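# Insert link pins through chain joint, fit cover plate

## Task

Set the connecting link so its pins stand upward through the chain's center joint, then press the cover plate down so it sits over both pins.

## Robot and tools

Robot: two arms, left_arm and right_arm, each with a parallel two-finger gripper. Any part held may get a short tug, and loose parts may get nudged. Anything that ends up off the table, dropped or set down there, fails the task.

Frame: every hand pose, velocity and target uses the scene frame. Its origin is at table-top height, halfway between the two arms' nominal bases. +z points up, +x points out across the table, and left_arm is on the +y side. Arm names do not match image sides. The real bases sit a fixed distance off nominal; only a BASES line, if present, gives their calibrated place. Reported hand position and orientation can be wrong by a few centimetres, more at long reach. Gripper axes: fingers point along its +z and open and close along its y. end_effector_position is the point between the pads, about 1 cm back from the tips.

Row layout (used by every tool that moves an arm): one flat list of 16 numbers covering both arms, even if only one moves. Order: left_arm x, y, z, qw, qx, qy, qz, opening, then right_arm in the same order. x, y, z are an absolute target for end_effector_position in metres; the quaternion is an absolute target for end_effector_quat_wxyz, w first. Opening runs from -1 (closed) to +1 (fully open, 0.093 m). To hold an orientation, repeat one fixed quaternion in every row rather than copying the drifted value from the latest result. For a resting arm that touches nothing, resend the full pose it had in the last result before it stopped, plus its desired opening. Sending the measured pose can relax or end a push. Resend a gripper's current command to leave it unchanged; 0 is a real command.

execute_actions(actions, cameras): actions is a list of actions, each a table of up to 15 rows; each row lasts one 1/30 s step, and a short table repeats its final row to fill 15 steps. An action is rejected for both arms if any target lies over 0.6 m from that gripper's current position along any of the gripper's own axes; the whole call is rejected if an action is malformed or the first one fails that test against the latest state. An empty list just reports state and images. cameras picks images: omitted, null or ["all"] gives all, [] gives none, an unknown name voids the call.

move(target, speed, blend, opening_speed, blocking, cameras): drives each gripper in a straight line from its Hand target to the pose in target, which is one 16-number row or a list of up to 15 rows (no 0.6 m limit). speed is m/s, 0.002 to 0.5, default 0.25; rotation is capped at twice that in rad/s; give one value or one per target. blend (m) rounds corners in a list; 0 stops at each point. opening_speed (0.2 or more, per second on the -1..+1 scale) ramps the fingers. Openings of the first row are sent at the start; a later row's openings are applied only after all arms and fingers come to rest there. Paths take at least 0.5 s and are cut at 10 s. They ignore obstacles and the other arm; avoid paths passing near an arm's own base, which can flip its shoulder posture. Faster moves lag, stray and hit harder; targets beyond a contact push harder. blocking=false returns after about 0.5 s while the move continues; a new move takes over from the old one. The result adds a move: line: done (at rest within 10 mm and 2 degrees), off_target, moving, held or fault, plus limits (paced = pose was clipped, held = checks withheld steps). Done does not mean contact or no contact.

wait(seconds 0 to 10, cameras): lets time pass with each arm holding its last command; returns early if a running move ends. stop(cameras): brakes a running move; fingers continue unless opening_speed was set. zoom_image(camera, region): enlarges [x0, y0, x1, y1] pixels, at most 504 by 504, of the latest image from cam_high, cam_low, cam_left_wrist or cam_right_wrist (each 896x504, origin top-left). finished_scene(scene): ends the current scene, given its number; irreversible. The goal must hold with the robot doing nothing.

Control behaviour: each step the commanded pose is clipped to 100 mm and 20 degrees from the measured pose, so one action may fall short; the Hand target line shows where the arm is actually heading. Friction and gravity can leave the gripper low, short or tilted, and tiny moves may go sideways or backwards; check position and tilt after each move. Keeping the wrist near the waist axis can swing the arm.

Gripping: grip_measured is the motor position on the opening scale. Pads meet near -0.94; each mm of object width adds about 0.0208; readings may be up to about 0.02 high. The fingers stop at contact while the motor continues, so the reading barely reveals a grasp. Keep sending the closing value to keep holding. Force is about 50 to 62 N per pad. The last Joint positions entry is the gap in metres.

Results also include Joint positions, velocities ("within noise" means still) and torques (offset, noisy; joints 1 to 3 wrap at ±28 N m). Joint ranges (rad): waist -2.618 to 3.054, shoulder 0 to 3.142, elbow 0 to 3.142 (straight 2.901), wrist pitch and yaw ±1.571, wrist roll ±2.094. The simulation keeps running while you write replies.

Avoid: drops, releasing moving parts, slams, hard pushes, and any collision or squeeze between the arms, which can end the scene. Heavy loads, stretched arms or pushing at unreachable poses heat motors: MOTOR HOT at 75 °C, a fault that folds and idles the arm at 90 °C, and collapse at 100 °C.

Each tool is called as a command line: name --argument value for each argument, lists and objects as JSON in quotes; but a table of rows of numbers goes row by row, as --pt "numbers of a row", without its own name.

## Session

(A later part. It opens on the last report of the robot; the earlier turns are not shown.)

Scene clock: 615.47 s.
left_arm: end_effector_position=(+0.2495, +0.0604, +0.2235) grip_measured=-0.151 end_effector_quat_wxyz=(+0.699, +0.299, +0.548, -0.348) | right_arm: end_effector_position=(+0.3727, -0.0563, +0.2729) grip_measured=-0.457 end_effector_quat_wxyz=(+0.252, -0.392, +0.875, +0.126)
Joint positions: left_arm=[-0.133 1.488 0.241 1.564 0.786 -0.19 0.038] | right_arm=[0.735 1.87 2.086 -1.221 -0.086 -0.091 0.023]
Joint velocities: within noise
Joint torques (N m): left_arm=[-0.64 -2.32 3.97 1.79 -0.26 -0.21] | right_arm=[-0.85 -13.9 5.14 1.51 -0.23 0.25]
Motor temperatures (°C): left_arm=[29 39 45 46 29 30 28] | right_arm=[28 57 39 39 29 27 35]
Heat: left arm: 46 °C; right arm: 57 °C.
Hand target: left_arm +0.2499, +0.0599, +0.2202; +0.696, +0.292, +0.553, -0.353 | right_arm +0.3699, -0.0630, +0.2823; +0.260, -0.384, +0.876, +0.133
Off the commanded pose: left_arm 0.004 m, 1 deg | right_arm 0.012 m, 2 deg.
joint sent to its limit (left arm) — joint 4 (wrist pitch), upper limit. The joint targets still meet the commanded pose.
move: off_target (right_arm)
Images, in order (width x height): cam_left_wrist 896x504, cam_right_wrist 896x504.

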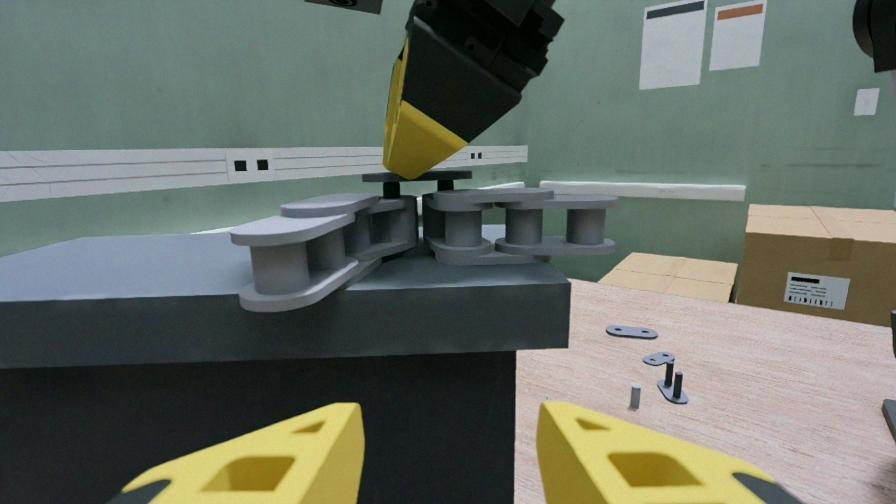

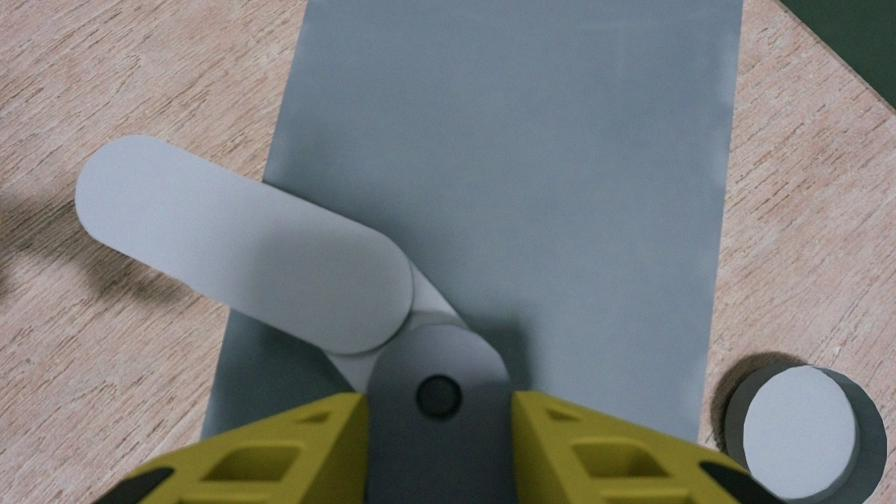

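move --pt "0.25 0.06 0.22 0.697 0.291 0.551 -0.354 -0.15 0.3700 -0.0630 0.290 0.2602 -0.3838 0.8761 0.1337 -0.65" --pt "0.25 0.06 0.22 0.697 0.291 0.551 -0.354 -0.15 0.3745 -0.0570 0.303 0.2372 -0.3873 0.8829 0.1236 -0.65" --pt "0.25 0.06 0.22 0.697 0.291 0.551 -0.354 -0.15 0.3705 -0.0620 0.293 0.2372 -0.3873 0.8829 0.1236 -0.65" --speed 0.04 --cameras '["cam_left_wrist","cam_right_wrist"]'

zoom_image --camera "cam_left_wrist" --region '[320, 90, 520, 250]'

zoom_image --camera "cam_right_wrist" --region '[390, 350, 490, 430]'

Scene clock: 620.97 s.
left_arm: end_effector_position=(+0.2495, +0.0604, +0.2235) grip_measured=-0.151 end_effector_quat_wxyz=(+0.699, +0.299, +0.548, -0.348) | right_arm: end_effector_position=(+0.3722, -0.0567, +0.2780) grip_measured=-0.457 end_effector_quat_wxyz=(+0.219, -0.394, +0.885, +0.116)
Joint positions: left_arm=[-0.133 1.488 0.241 1.564 0.786 -0.19 0.038] | right_arm=[0.735 1.984 2.312 -1.405 -0.086 -0.089 0.023]
Joint velocities: within noise
Joint torques (N m): left_arm=[-0.68 -2.32 3.95 1.79 -0.26 -0.21] | right_arm=[-0.61 -14.99 5.22 1.52 -0.17 0.22]
Motor temperatures (°C): left_arm=[29 39 45 46 29 30 28] | right_arm=[28 56 39 39 29 27 35]
Heat: left arm: 46 °C; right arm: 56 °C.
Hand target: left_arm +0.2499, +0.0599, +0.2202; +0.696, +0.292, +0.553, -0.353 | right_arm +0.3704, -0.0621, +0.2929; +0.237, -0.387, +0.883, +0.123
Off the commanded pose: left_arm 0.004 m, 1 deg | right_arm 0.016 m, 2 deg.
joint sent to its limit (left arm) — joint 4 (wrist pitch), upper limit. The joint targets still meet the commanded pose.
move: off_target (right_arm)
Images, in order (width x height): cam_left_wrist 896x504, cam_right_wrist 896x504.

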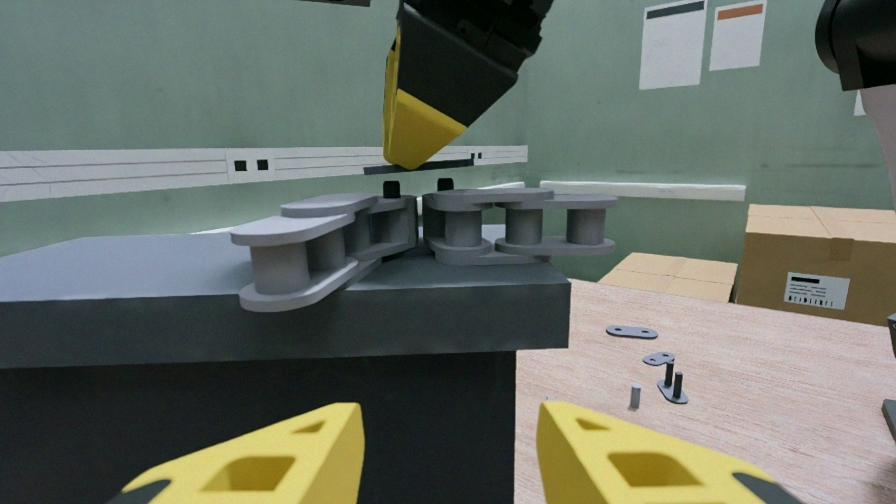

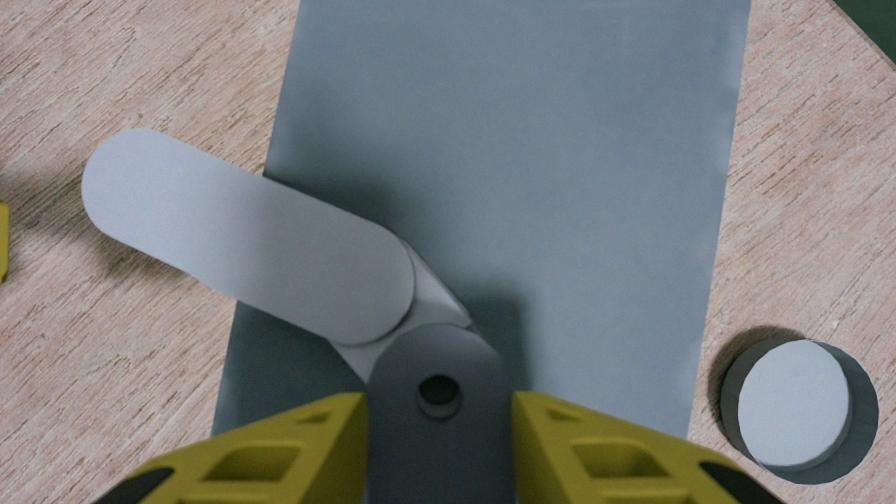

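Scaled by 2.520 from the camera's 896x504 image, which has a finer 1280x720 frame.

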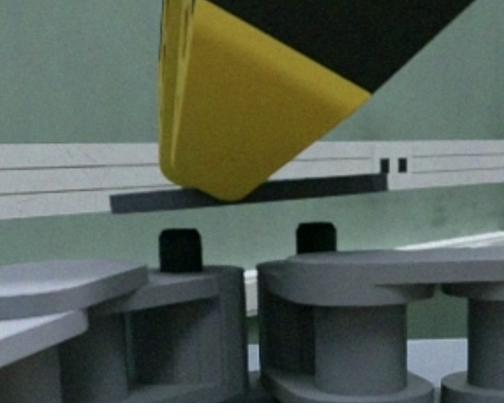

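Scaled by 5.040 from the camera's 896x504 image, which has a finer 1280x720 frame.

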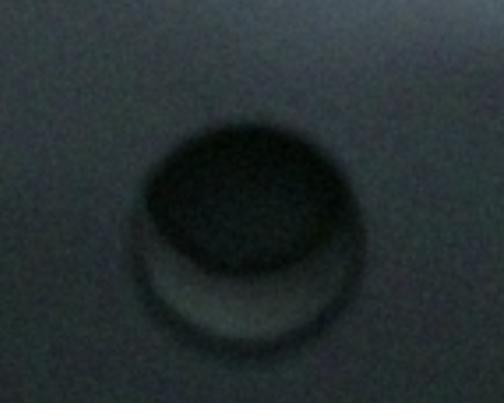

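move --target '[0.25,0.06,0.22,0.697,0.291,0.551,-0.354,-0.15,0.3705,-0.0621,0.289,0.2372,-0.3873,0.8829,0.1236,-0.65]' --speed 0.04 --cameras '["cam_left_wrist","cam_right_wrist"]'

zoom_image --camera "cam_left_wrist" --region '[320, 90, 520, 250]'

zoom_image --camera "cam_right_wrist" --region '[390, 350, 490, 430]'

Scene clock: 622.33 s.
left_arm: end_effector_position=(+0.2495, +0.0604, +0.2235) grip_measured=-0.151 end_effector_quat_wxyz=(+0.699, +0.299, +0.548, -0.348) | right_arm: end_effector_position=(+0.3726, -0.0563, +0.2732) grip_measured=-0.457 end_effector_quat_wxyz=(+0.218, -0.394, +0.885, +0.116)
Joint positions: left_arm=[-0.133 1.488 0.241 1.564 0.786 -0.19 0.038] | right_arm=[0.735 1.973 2.273 -1.379 -0.086 -0.089 0.023]
Joint velocities: within noise
Joint torques (N m): left_arm=[-0.65 -2.28 3.97 1.78 -0.25 -0.2] | right_arm=[-0.64 -15.28 5.16 1.47 -0.18 0.22]
Motor temperatures (°C): left_arm=[29 39 45 46 29 30 28] | right_arm=[28 57 39 39 29 27 35]
Heat: left arm: 46 °C; right arm: 57 °C.
Hand target: left_arm +0.2499, +0.0599, +0.2202; +0.696, +0.292, +0.553, -0.353 | right_arm +0.3705, -0.0621, +0.2888; +0.237, -0.387, +0.883, +0.123
Off the commanded pose: left_arm 0.004 m, 1 deg | right_arm 0.017 m, 2 deg.
joint sent to its limit (left arm) — joint 4 (wrist pitch), upper limit. The joint targets still meet the commanded pose.
move: off_target (right_arm)
Images, in order (width x height): cam_left_wrist 896x504, cam_right_wrist 896x504.

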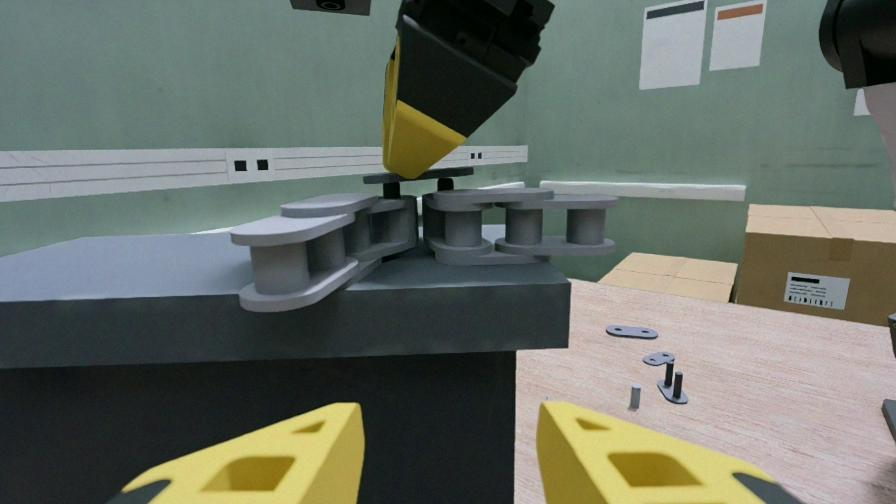

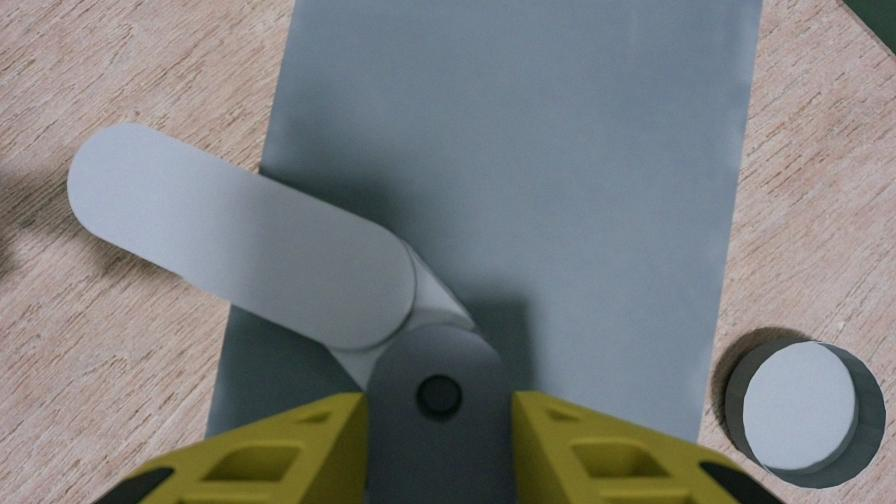

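Scaled by 2.520 from the camera's 896x504 image, which has a finer 1280x720 frame.

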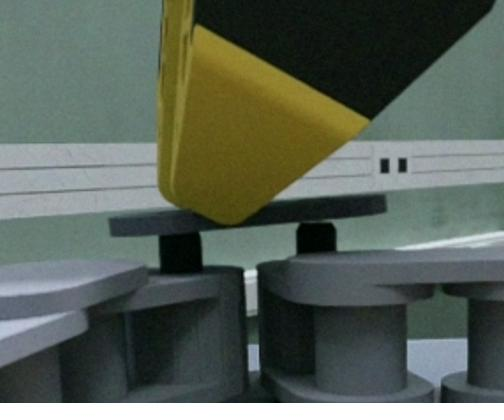

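Scaled by 5.040 from the camera's 896x504 image, which has a finer 1280x720 frame.

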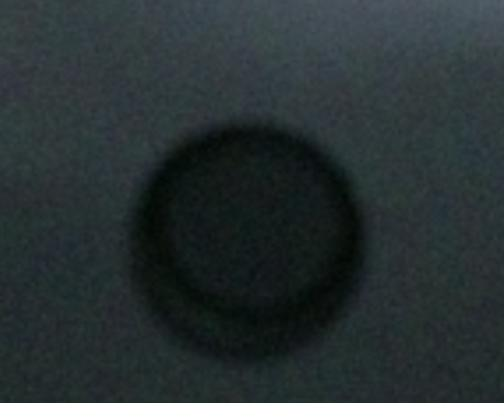

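move --target '[0.25,0.06,0.22,0.697,0.291,0.551,-0.354,-0.15,0.3704,-0.0622,0.286,0.2372,-0.3873,0.8829,0.1236,-0.65]' --speed 0.04 --cameras '["cam_left_wrist","cam_right_wrist"]'

zoom_image --camera "cam_left_wrist" --region '[320, 90, 520, 250]'

zoom_image --camera "cam_right_wrist" --region '[390, 350, 490, 430]'

Scene clock: 623.57 s.
left_arm: end_effector_position=(+0.2495, +0.0604, +0.2235) grip_measured=-0.151 end_effector_quat_wxyz=(+0.699, +0.299, +0.548, -0.348) | right_arm: end_effector_position=(+0.3727, -0.0563, +0.2720) grip_measured=-0.457 end_effector_quat_wxyz=(+0.221, -0.394, +0.885, +0.117)
Joint positions: left_arm=[-0.133 1.488 0.241 1.564 0.786 -0.19 0.038] | right_arm=[0.735 1.96 2.245 -1.357 -0.086 -0.089 0.023]
Joint velocities: within noise
Joint torques (N m): left_arm=[-0.65 -2.3 3.95 1.79 -0.25 -0.2] | right_arm=[-0.64 -15.01 5.2 1.42 -0.17 0.22]
Motor temperatures (°C): left_arm=[29 39 45 46 29 30 28] | right_arm=[28 57 39 39 29 27 35]
Heat: left arm: 46 °C; right arm: 57 °C.
Hand target: left_arm +0.2499, +0.0599, +0.2202; +0.696, +0.292, +0.553, -0.353 | right_arm +0.3704, -0.0622, +0.2858; +0.237, -0.387, +0.883, +0.123
Off the commanded pose: left_arm 0.004 m, 1 deg | right_arm 0.015 m, 2 deg.
joint sent to its limit (left arm) — joint 4 (wrist pitch), upper limit. The joint targets still meet the commanded pose.
move: off_target (right_arm)
Images, in order (width x height): cam_left_wrist 896x504, cam_right_wrist 896x504.

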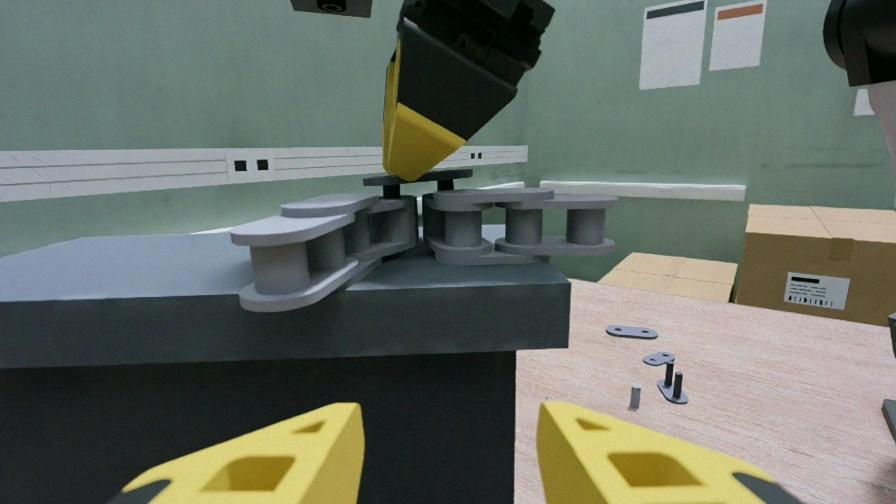

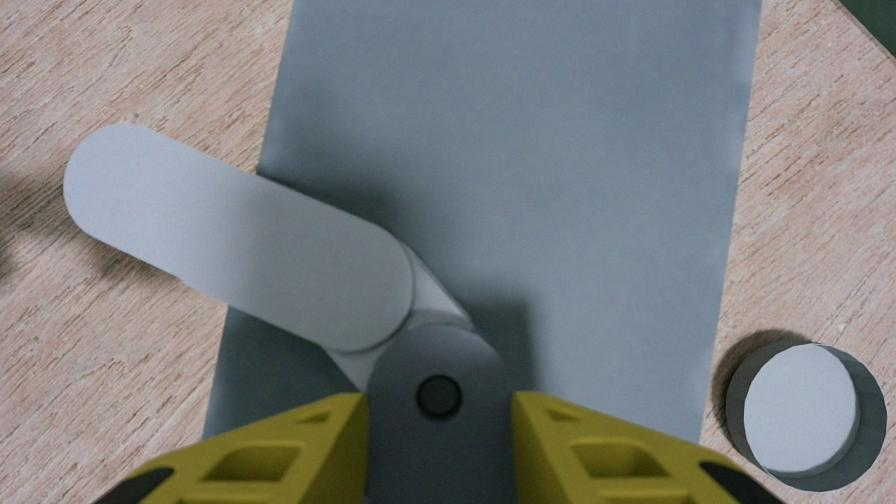

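Scaled by 2.520 from the camera's 896x504 image, which has a finer 1280x720 frame.

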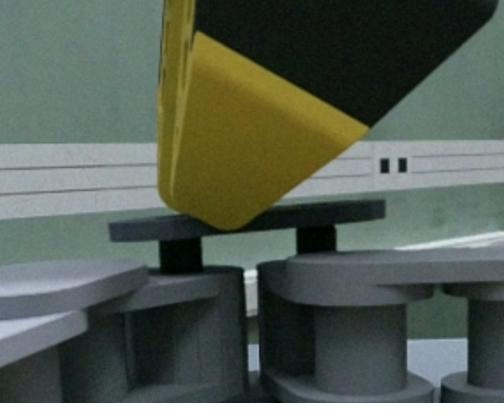

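Scaled by 5.040 from the camera's 896x504 image, which has a finer 1280x720 frame.

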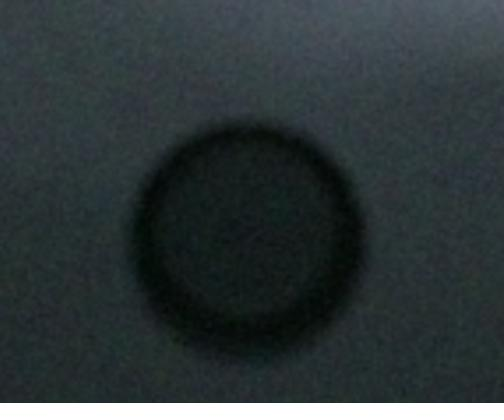

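move --target '[0.25,0.06,0.22,0.697,0.291,0.551,-0.354,-0.15,0.3704,-0.0622,0.2835,0.2372,-0.3873,0.8829,0.1236,-0.65]' --speed 0.04 --cameras '["cam_left_wrist","cam_right_wrist"]'

zoom_image --camera "cam_left_wrist" --region '[320, 90, 520, 250]'

zoom_image --camera "cam_right_wrist" --region '[390, 350, 490, 430]'

Scene clock: 625.00 s.
left_arm: end_effector_position=(+0.2495, +0.0604, +0.2235) grip_measured=-0.151 end_effector_quat_wxyz=(+0.699, +0.299, +0.548, -0.348) | right_arm: end_effector_position=(+0.3728, -0.0561, +0.2719) grip_measured=-0.457 end_effector_quat_wxyz=(+0.225, -0.394, +0.884, +0.118)
Joint positions: left_arm=[-0.133 1.488 0.241 1.564 0.786 -0.19 0.038] | right_arm=[0.735 1.949 2.224 -1.34 -0.086 -0.089 0.023]
Joint velocities: within noise
Joint torques (N m): left_arm=[-0.65 -2.3 3.97 1.79 -0.26 -0.21] | right_arm=[-0.64 -14.58 5.08 1.5 -0.17 0.22]
Motor temperatures (°C): left_arm=[29 39 45 46 29 30 28] | right_arm=[28 57 39 39 29 27 35]
Heat: left arm: 46 °C; right arm: 57 °C.
Hand target: left_arm +0.2499, +0.0599, +0.2202; +0.696, +0.292, +0.553, -0.353 | right_arm +0.3704, -0.0622, +0.2834; +0.237, -0.387, +0.883, +0.123
Off the commanded pose: left_arm 0.004 m, 1 deg | right_arm 0.013 m, 2 deg.
joint sent to its limit (left arm) — joint 4 (wrist pitch), upper limit. The joint targets still meet the commanded pose.
move: off_target (right_arm)
Images, in order (width x height): cam_left_wrist 896x504, cam_right_wrist 896x504.

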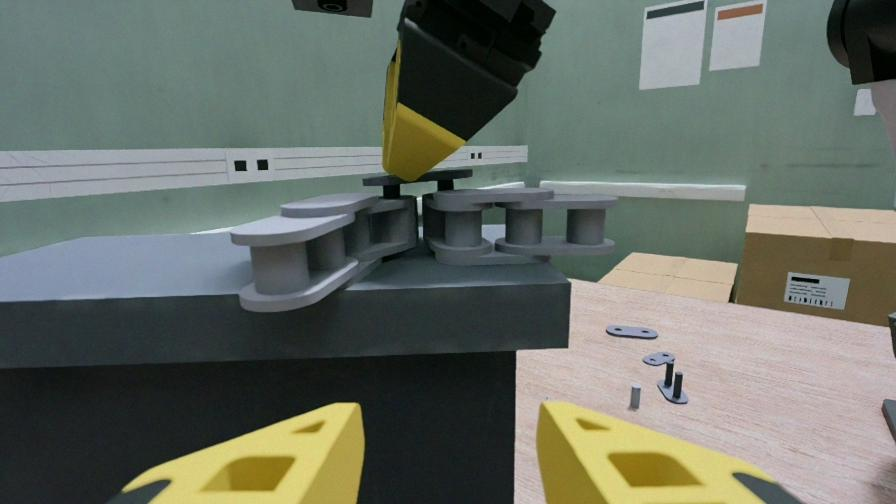

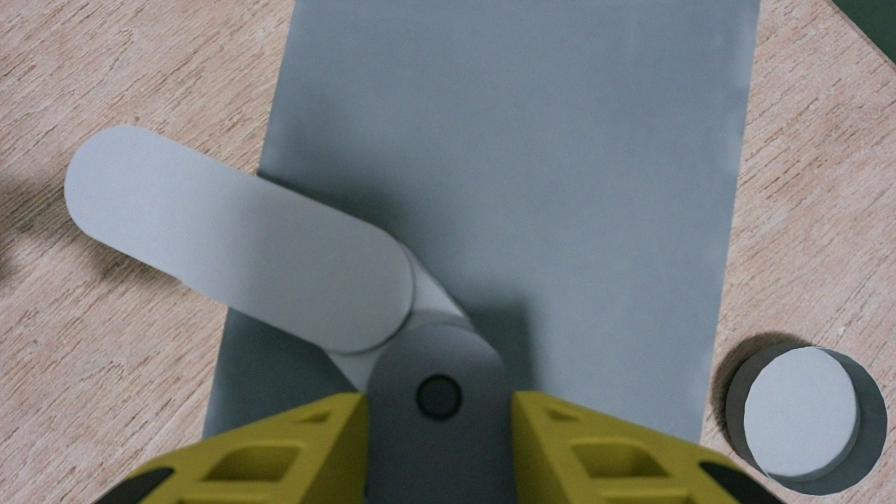

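Scaled by 2.520 from the camera's 896x504 image, which has a finer 1280x720 frame.

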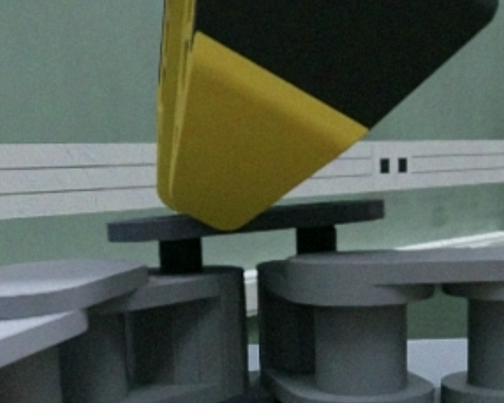

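Scaled by 5.040 from the camera's 896x504 image, which has a finer 1280x720 frame.

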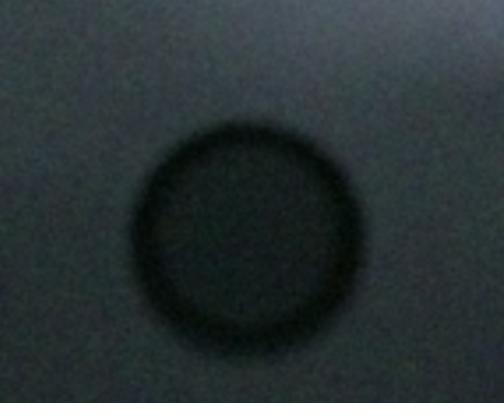

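move --target '[0.25,0.06,0.22,0.697,0.291,0.551,-0.354,-0.15,0.3703,-0.0622,0.2805,0.2487,-0.3855,0.8796,0.1287,-0.65]' --speed 0.04 --cameras '["cam_left_wrist","cam_right_wrist"]'

zoom_image --camera "cam_left_wrist" --region '[320, 90, 520, 250]'

zoom_image --camera "cam_right_wrist" --region '[390, 350, 490, 430]'

Scene clock: 626.90 s.
left_arm: end_effector_position=(+0.2495, +0.0604, +0.2235) grip_measured=-0.151 end_effector_quat_wxyz=(+0.699, +0.299, +0.548, -0.348) | right_arm: end_effector_position=(+0.3730, -0.0560, +0.2724) grip_measured=-0.457 end_effector_quat_wxyz=(+0.242, -0.392, +0.879, +0.123)
Joint positions: left_arm=[-0.133 1.488 0.241 1.564 0.786 -0.19 0.038] | right_arm=[0.735 1.899 2.137 -1.264 -0.086 -0.089 0.023]
Joint velocities: within noise
Joint torques (N m): left_arm=[-0.65 -2.32 3.96 1.79 -0.25 -0.21] | right_arm=[-0.69 -13.78 5.03 1.47 -0.2 0.23]
Motor temperatures (°C): left_arm=[29 39 45 46 29 30 28] | right_arm=[28 57 39 39 29 27 35]
Heat: left arm: 46 °C; right arm: 57 °C.
Hand target: left_arm +0.2499, +0.0599, +0.2202; +0.696, +0.292, +0.553, -0.353 | right_arm +0.3704, -0.0622, +0.2804; +0.248, -0.385, +0.879, +0.128
Off the commanded pose: left_arm 0.004 m, 1 deg | right_arm 0.011 m, 1 deg.
joint sent to its limit (left arm) — joint 4 (wrist pitch), upper limit. The joint targets still meet the commanded pose.
move: off_target (right_arm)
Images, in order (width x height): cam_left_wrist 896x504, cam_right_wrist 896x504.

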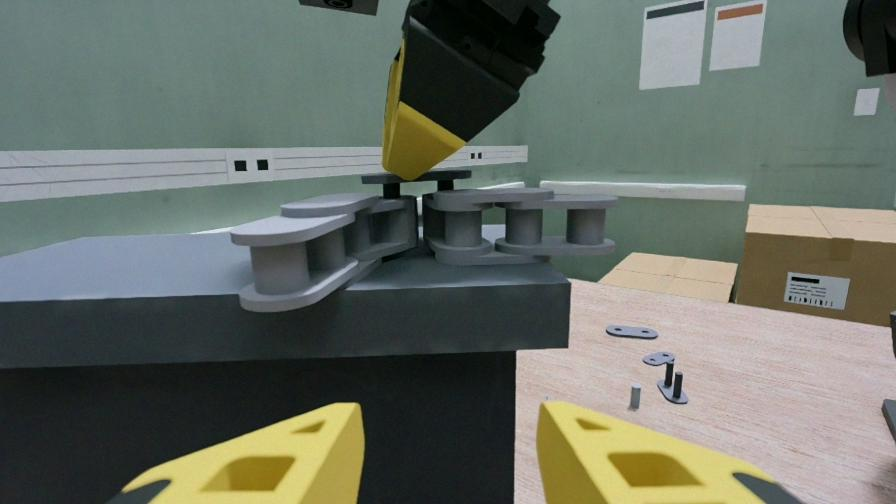

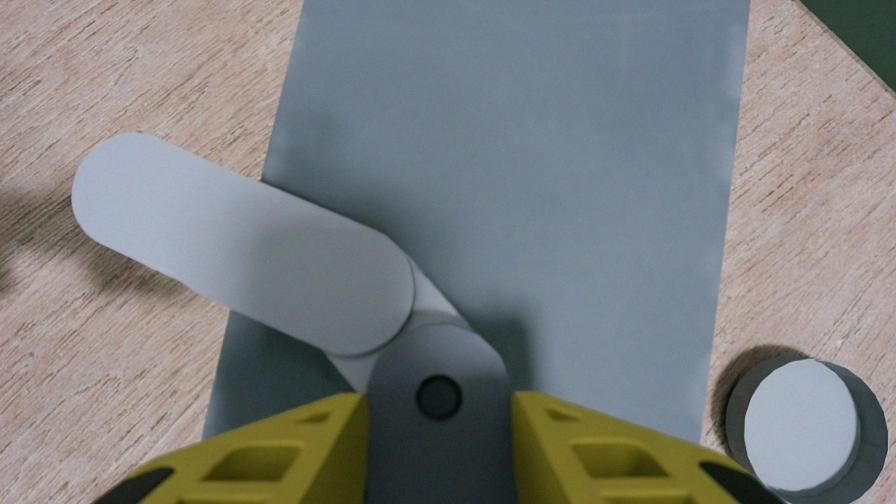

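Scaled by 2.520 from the camera's 896x504 image, which has a finer 1280x720 frame.

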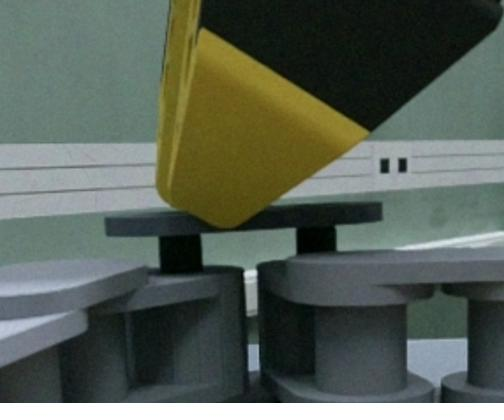

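Scaled by 5.040 from the camera's 896x504 image, which has a finer 1280x720 frame.

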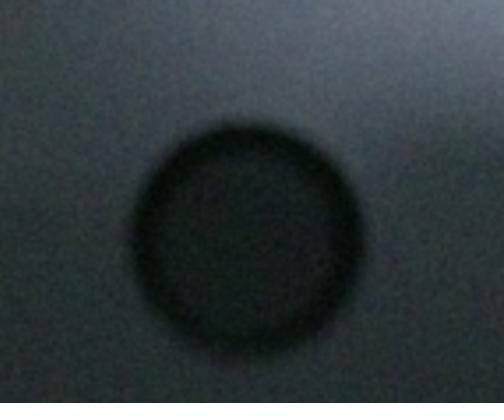

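move --target '[0.25,0.06,0.22,0.697,0.291,0.551,-0.354,-0.15,0.3700,-0.0625,0.2805,0.2475,-0.3774,0.8831,0.1310,-0.65]' --speed 0.04 --cameras '["cam_left_wrist","cam_right_wrist"]'

zoom_image --camera "cam_left_wrist" --region '[350, 150, 480, 220]'

zoom_image --camera "cam_right_wrist" --region '[390, 350, 490, 430]'

Scene clock: 628.47 s.
left_arm: end_effector_position=(+0.2495, +0.0604, +0.2235) grip_measured=-0.151 end_effector_quat_wxyz=(+0.699, +0.299, +0.548, -0.348) | right_arm: end_effector_position=(+0.3730, -0.0560, +0.2724) grip_measured=-0.457 end_effector_quat_wxyz=(+0.241, -0.386, +0.882, +0.125)
Joint positions: left_arm=[-0.133 1.488 0.241 1.564 0.786 -0.19 0.038] | right_arm=[0.735 1.899 2.137 -1.264 -0.086 -0.074 0.023]
Joint velocities: within noise
Joint torques (N m): left_arm=[-0.64 -2.3 3.96 1.78 -0.25 -0.21] | right_arm=[-0.72 -13.96 4.83 1.48 -0.2 0.21]
Motor temperatures (°C): left_arm=[29 39 45 46 29 30 28] | right_arm=[28 57 39 39 29 27 35]
Heat: left arm: 46 °C; right arm: 57 °C.
Hand target: left_arm +0.2499, +0.0599, +0.2202; +0.696, +0.292, +0.553, -0.353 | right_arm +0.3701, -0.0624, +0.2804; +0.247, -0.377, +0.883, +0.131
Off the commanded pose: left_arm 0.004 m, 1 deg | right_arm 0.011 m, 1 deg.
joint sent to its limit (left arm) — joint 4 (wrist pitch), upper limit. The joint targets still meet the commanded pose.
move: off_target (right_arm)
Images, in order (width x height): cam_left_wrist 896x504, cam_right_wrist 896x504.

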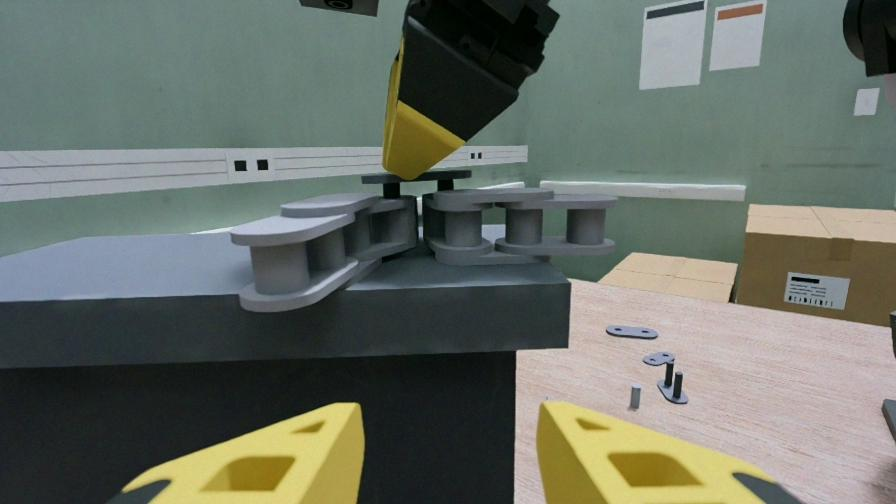

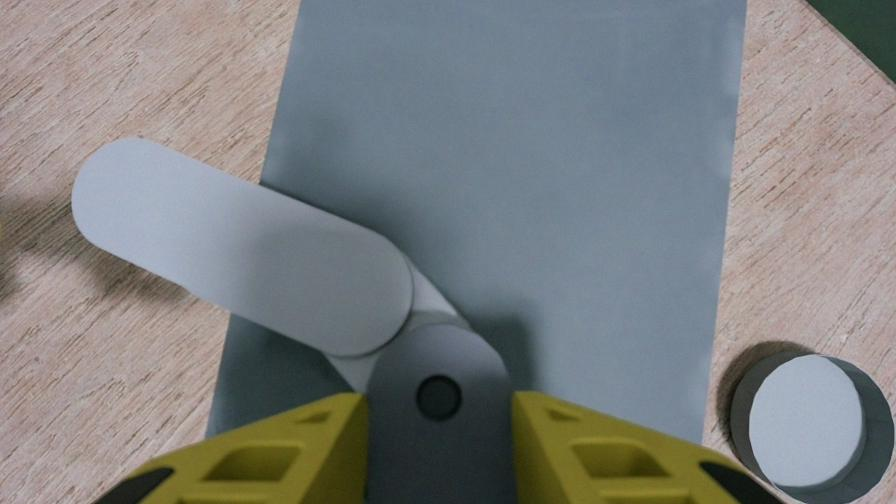

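Scaled by 3.877 from the camera's 896x504 image, which has a finer 1280x720 frame.

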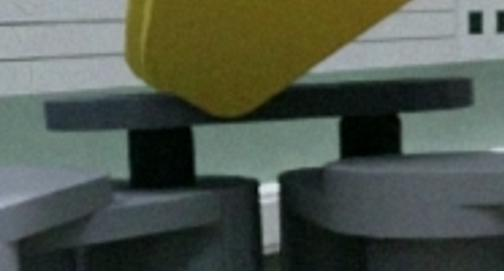

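Scaled by 5.040 from the camera's 896x504 image, which has a finer 1280x720 frame.

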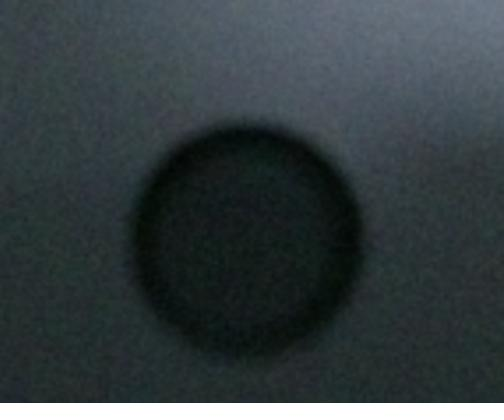

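move --target '[0.25,0.06,0.22,0.697,0.291,0.551,-0.354,-0.15,0.3700,-0.0625,0.2795,0.2630,-0.3751,0.8788,0.1376,-0.65]' --speed 0.04 --cameras '["cam_left_wrist","cam_right_wrist"]'

zoom_image --camera "cam_left_wrist" --region '[350, 150, 480, 220]'

zoom_image --camera "cam_right_wrist" --region '[390, 350, 490, 430]'

Scene clock: 630.07 s.
left_arm: end_effector_position=(+0.2495, +0.0604, +0.2235) grip_measured=-0.151 end_effector_quat_wxyz=(+0.699, +0.299, +0.548, -0.348) | right_arm: end_effector_position=(+0.3730, -0.0560, +0.2732) grip_measured=-0.457 end_effector_quat_wxyz=(+0.259, -0.383, +0.877, +0.132)
Joint positions: left_arm=[-0.133 1.488 0.241 1.564 0.786 -0.19 0.038] | right_arm=[0.735 1.85 2.05 -1.186 -0.086 -0.07 0.023]
Joint velocities: within noise
Joint torques (N m): left_arm=[-0.64 -2.3 3.95 1.79 -0.26 -0.21] | right_arm=[-0.77 -13.27 5.12 1.52 -0.22 0.25]
Motor temperatures (°C): left_arm=[29 39 45 46 29 30 28] | right_arm=[28 57 39 39 29 27 35]
Heat: left arm: 46 °C; right arm: 57 °C.
Hand target: left_arm +0.2499, +0.0599, +0.2202; +0.696, +0.292, +0.553, -0.353 | right_arm +0.3701, -0.0624, +0.2795; +0.263, -0.375, +0.878, +0.137
Off the commanded pose: left_arm 0.004 m, 1 deg | right_arm 0.010 m, 1 deg.
joint sent to its limit (left arm) — joint 4 (wrist pitch), upper limit. The joint targets still meet the commanded pose.
move: done
Images, in order (width x height): cam_left_wrist 896x504, cam_right_wrist 896x504.

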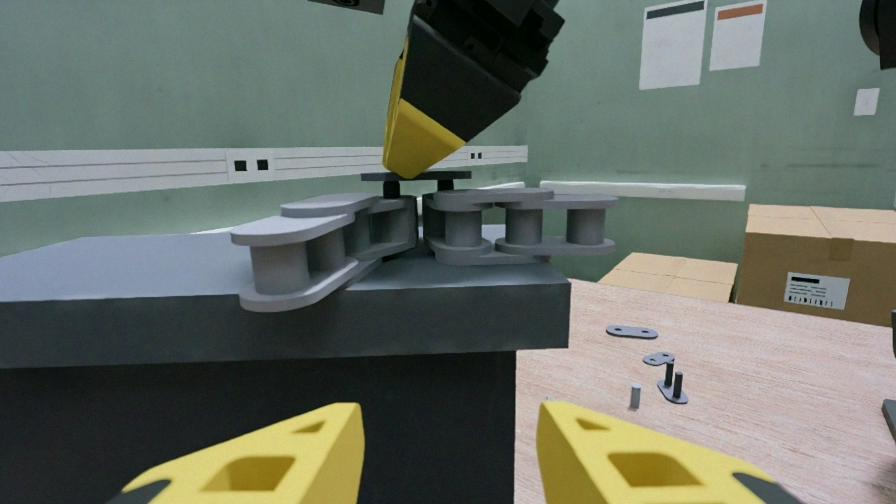

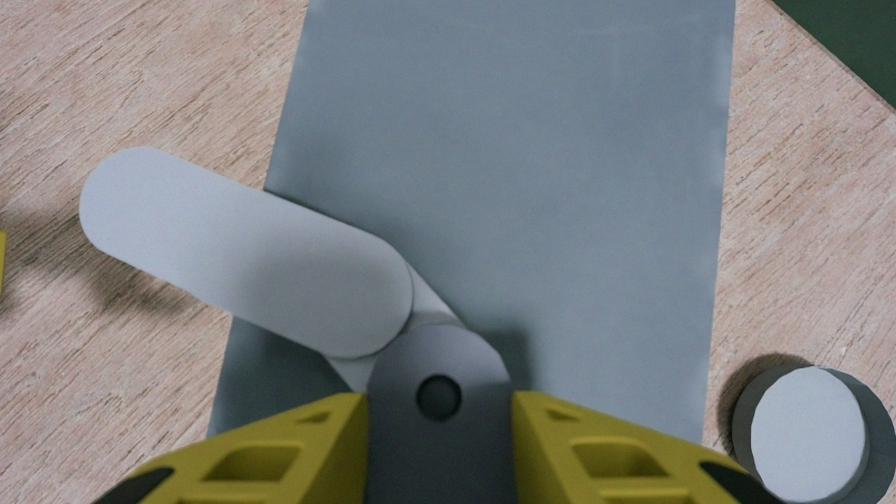

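Scaled by 3.877 from the camera's 896x504 image, which has a finer 1280x720 frame.

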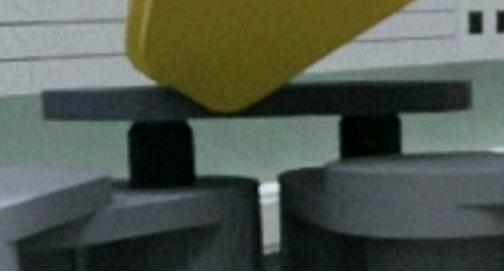

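Scaled by 5.040 from the camera's 896x504 image, which has a finer 1280x720 frame.

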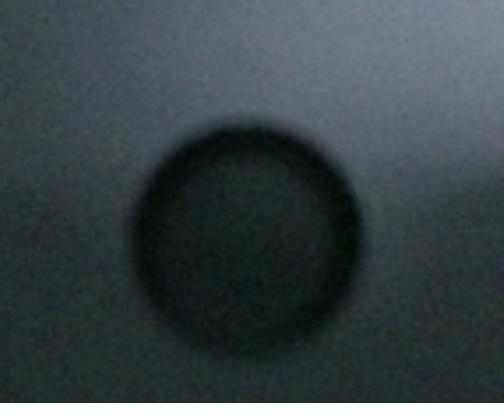

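move --pt "0.25 0.06 0.22 0.697 0.291 0.551 -0.354 -0.15 0.3690 -0.0630 0.292 0.2625 -0.3851 0.8760 0.1330 -0.65" --pt "0.25 0.06 0.22 0.697 0.291 0.551 -0.354 -0.15 0.3620 -0.0560 0.300 0.2712 -0.3903 0.8730 0.1098 -0.65" --pt "0.25 0.06 0.22 0.697 0.291 0.551 -0.354 -0.15 0.3750 -0.0545 0.304 0.26647 -0.39353 0.87158 0.12031 -0.65" --pt "0.25 0.06 0.22 0.697 0.291 0.551 -0.354 -0.15 0.3695 -0.0605 0.295 0.26647 -0.39353 0.87158 0.12031 -0.65" --speed 0.04 --cameras '["cam_left_wrist","cam_right_wrist"]'

zoom_image --camera "cam_left_wrist" --region '[350, 150, 480, 220]'

zoom_image --camera "cam_right_wrist" --region '[390, 350, 490, 430]'

Scene clock: 635.70 s.
left_arm: end_effector_position=(+0.2495, +0.0604, +0.2235) grip_measured=-0.151 end_effector_quat_wxyz=(+0.699, +0.299, +0.548, -0.348) | right_arm: end_effector_position=(+0.3716, -0.0562, +0.2813) grip_measured=-0.457 end_effector_quat_wxyz=(+0.250, -0.393, +0.878, +0.112)
Joint positions: left_arm=[-0.133 1.488 0.241 1.564 0.786 -0.19 0.038] | right_arm=[0.748 1.907 2.184 -1.295 -0.054 -0.087 0.023]
Joint velocities: within noise
Joint torques (N m): left_arm=[-0.65 -2.3 3.96 1.79 -0.25 -0.2] | right_arm=[-0.59 -14.16 5.5 1.54 -0.2 0.08]
Motor temperatures (°C): left_arm=[29 39 45 46 29 30 28] | right_arm=[28 57 39 39 29 27 35]
Heat: left arm: 46 °C; right arm: 57 °C.
Hand target: left_arm +0.2499, +0.0599, +0.2202; +0.696, +0.292, +0.553, -0.353 | right_arm +0.3695, -0.0605, +0.2948; +0.266, -0.394, +0.872, +0.120
Off the commanded pose: left_arm 0.004 m, 1 deg | right_arm 0.014 m, 2 deg.
joint sent to its limit (left arm) — joint 4 (wrist pitch), upper limit. The joint targets still meet the commanded pose.
move: off_target (right_arm)
Images, in order (width x height): cam_left_wrist 896x504, cam_right_wrist 896x504.

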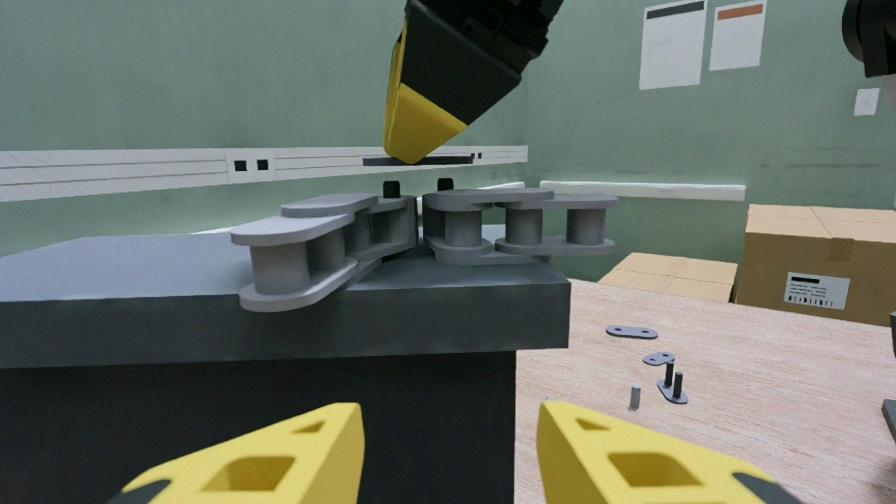

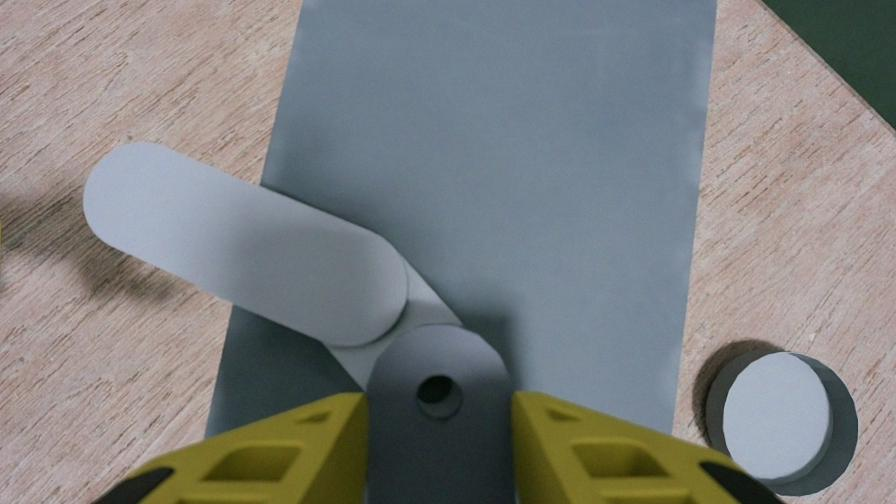

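Scaled by 3.877 from the camera's 896x504 image, which has a finer 1280x720 frame.

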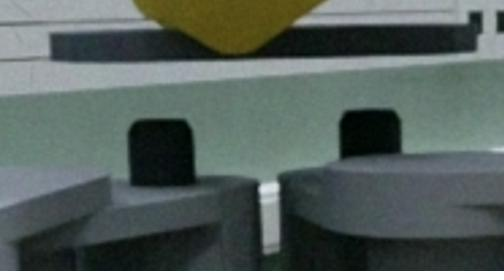

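Scaled by 5.040 from the camera's 896x504 image, which has a finer 1280x720 frame.

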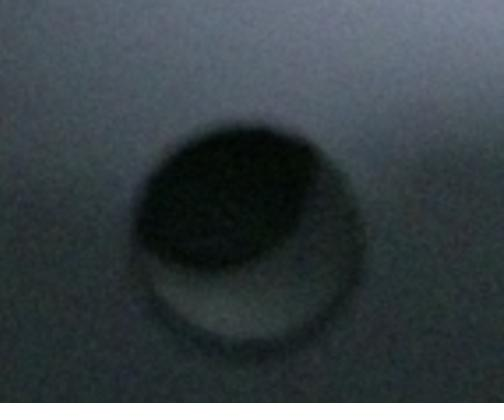

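move --target '[0.25,0.06,0.22,0.697,0.291,0.551,-0.354,-0.15,0.3685,-0.0596,0.2915,0.2647,-0.3947,0.8710,0.1242,-0.65]' --speed 0.04 --cameras '["cam_left_wrist","cam_right_wrist"]'

zoom_image --camera "cam_left_wrist" --region '[350, 150, 480, 220]'

zoom_image --camera "cam_right_wrist" --region '[390, 350, 490, 430]'

Scene clock: 637.43 s.
left_arm: end_effector_position=(+0.2495, +0.0604, +0.2235) grip_measured=-0.151 end_effector_quat_wxyz=(+0.699, +0.299, +0.548, -0.348) | right_arm: end_effector_position=(+0.3717, -0.0541, +0.2742) grip_measured=-0.457 end_effector_quat_wxyz=(+0.245, -0.395, +0.878, +0.115)
Joint positions: left_arm=[-0.133 1.488 0.241 1.564 0.786 -0.19 0.038] | right_arm=[0.748 1.907 2.156 -1.276 -0.063 -0.087 0.023]
Joint velocities: within noise
Joint torques (N m): left_arm=[-0.65 -2.29 3.96 1.79 -0.25 -0.21] | right_arm=[-0.64 -15.2 5.38 1.54 -0.22 0.08]
Motor temperatures (°C): left_arm=[29 39 45 46 29 30 28] | right_arm=[28 58 39 39 29 27 35]
Heat: left arm: 46 °C; right arm: 58 °C.
Hand target: left_arm +0.2499, +0.0599, +0.2202; +0.696, +0.292, +0.553, -0.353 | right_arm +0.3684, -0.0596, +0.2912; +0.264, -0.395, +0.871, +0.124
Off the commanded pose: left_arm 0.004 m, 1 deg | right_arm 0.018 m, 3 deg.
joint sent to its limit (left arm) — joint 4 (wrist pitch), upper limit. The joint targets still meet the commanded pose.
move: off_target (right_arm)
Images, in order (width x height): cam_left_wrist 896x504, cam_right_wrist 896x504.

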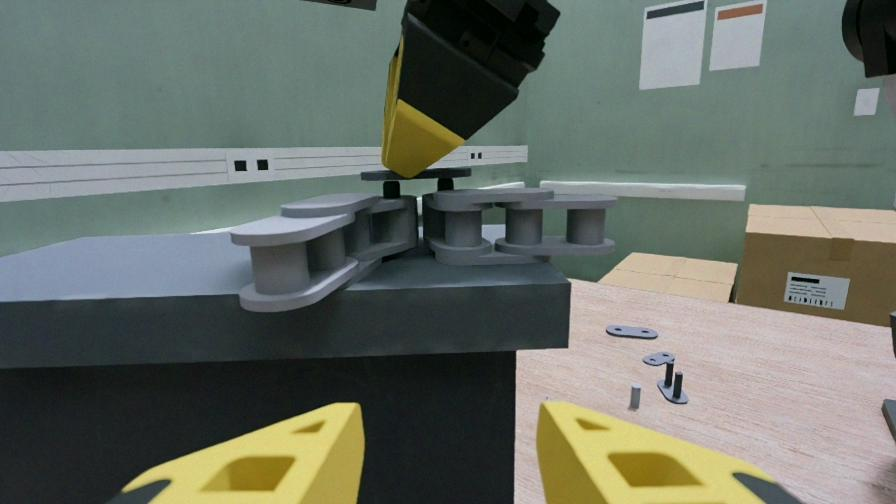

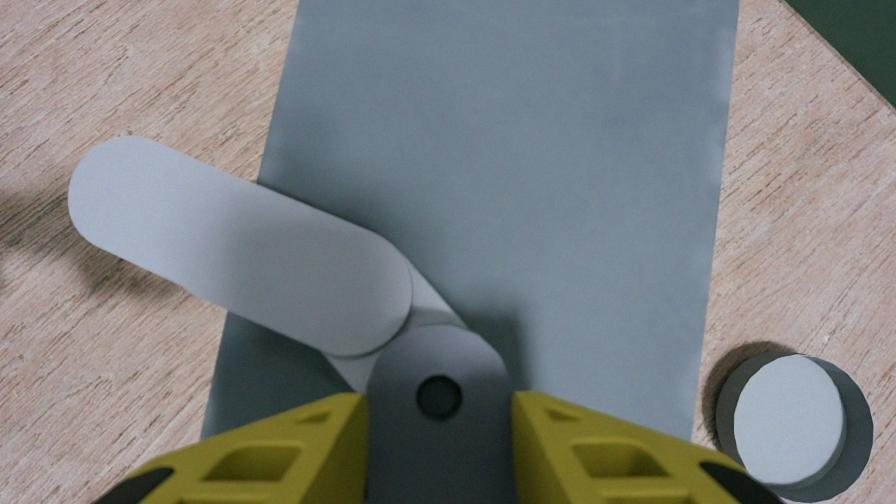

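Scaled by 3.877 from the camera's 896x504 image, which has a finer 1280x720 frame.

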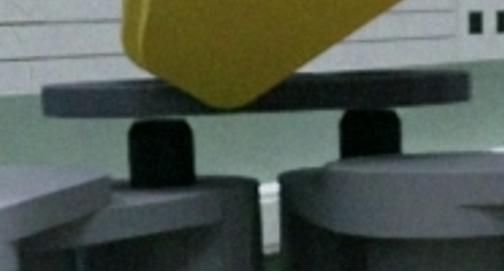

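Scaled by 5.040 from the camera's 896x504 image, which has a finer 1280x720 frame.

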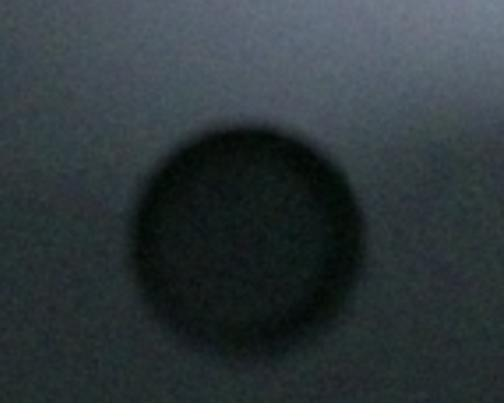

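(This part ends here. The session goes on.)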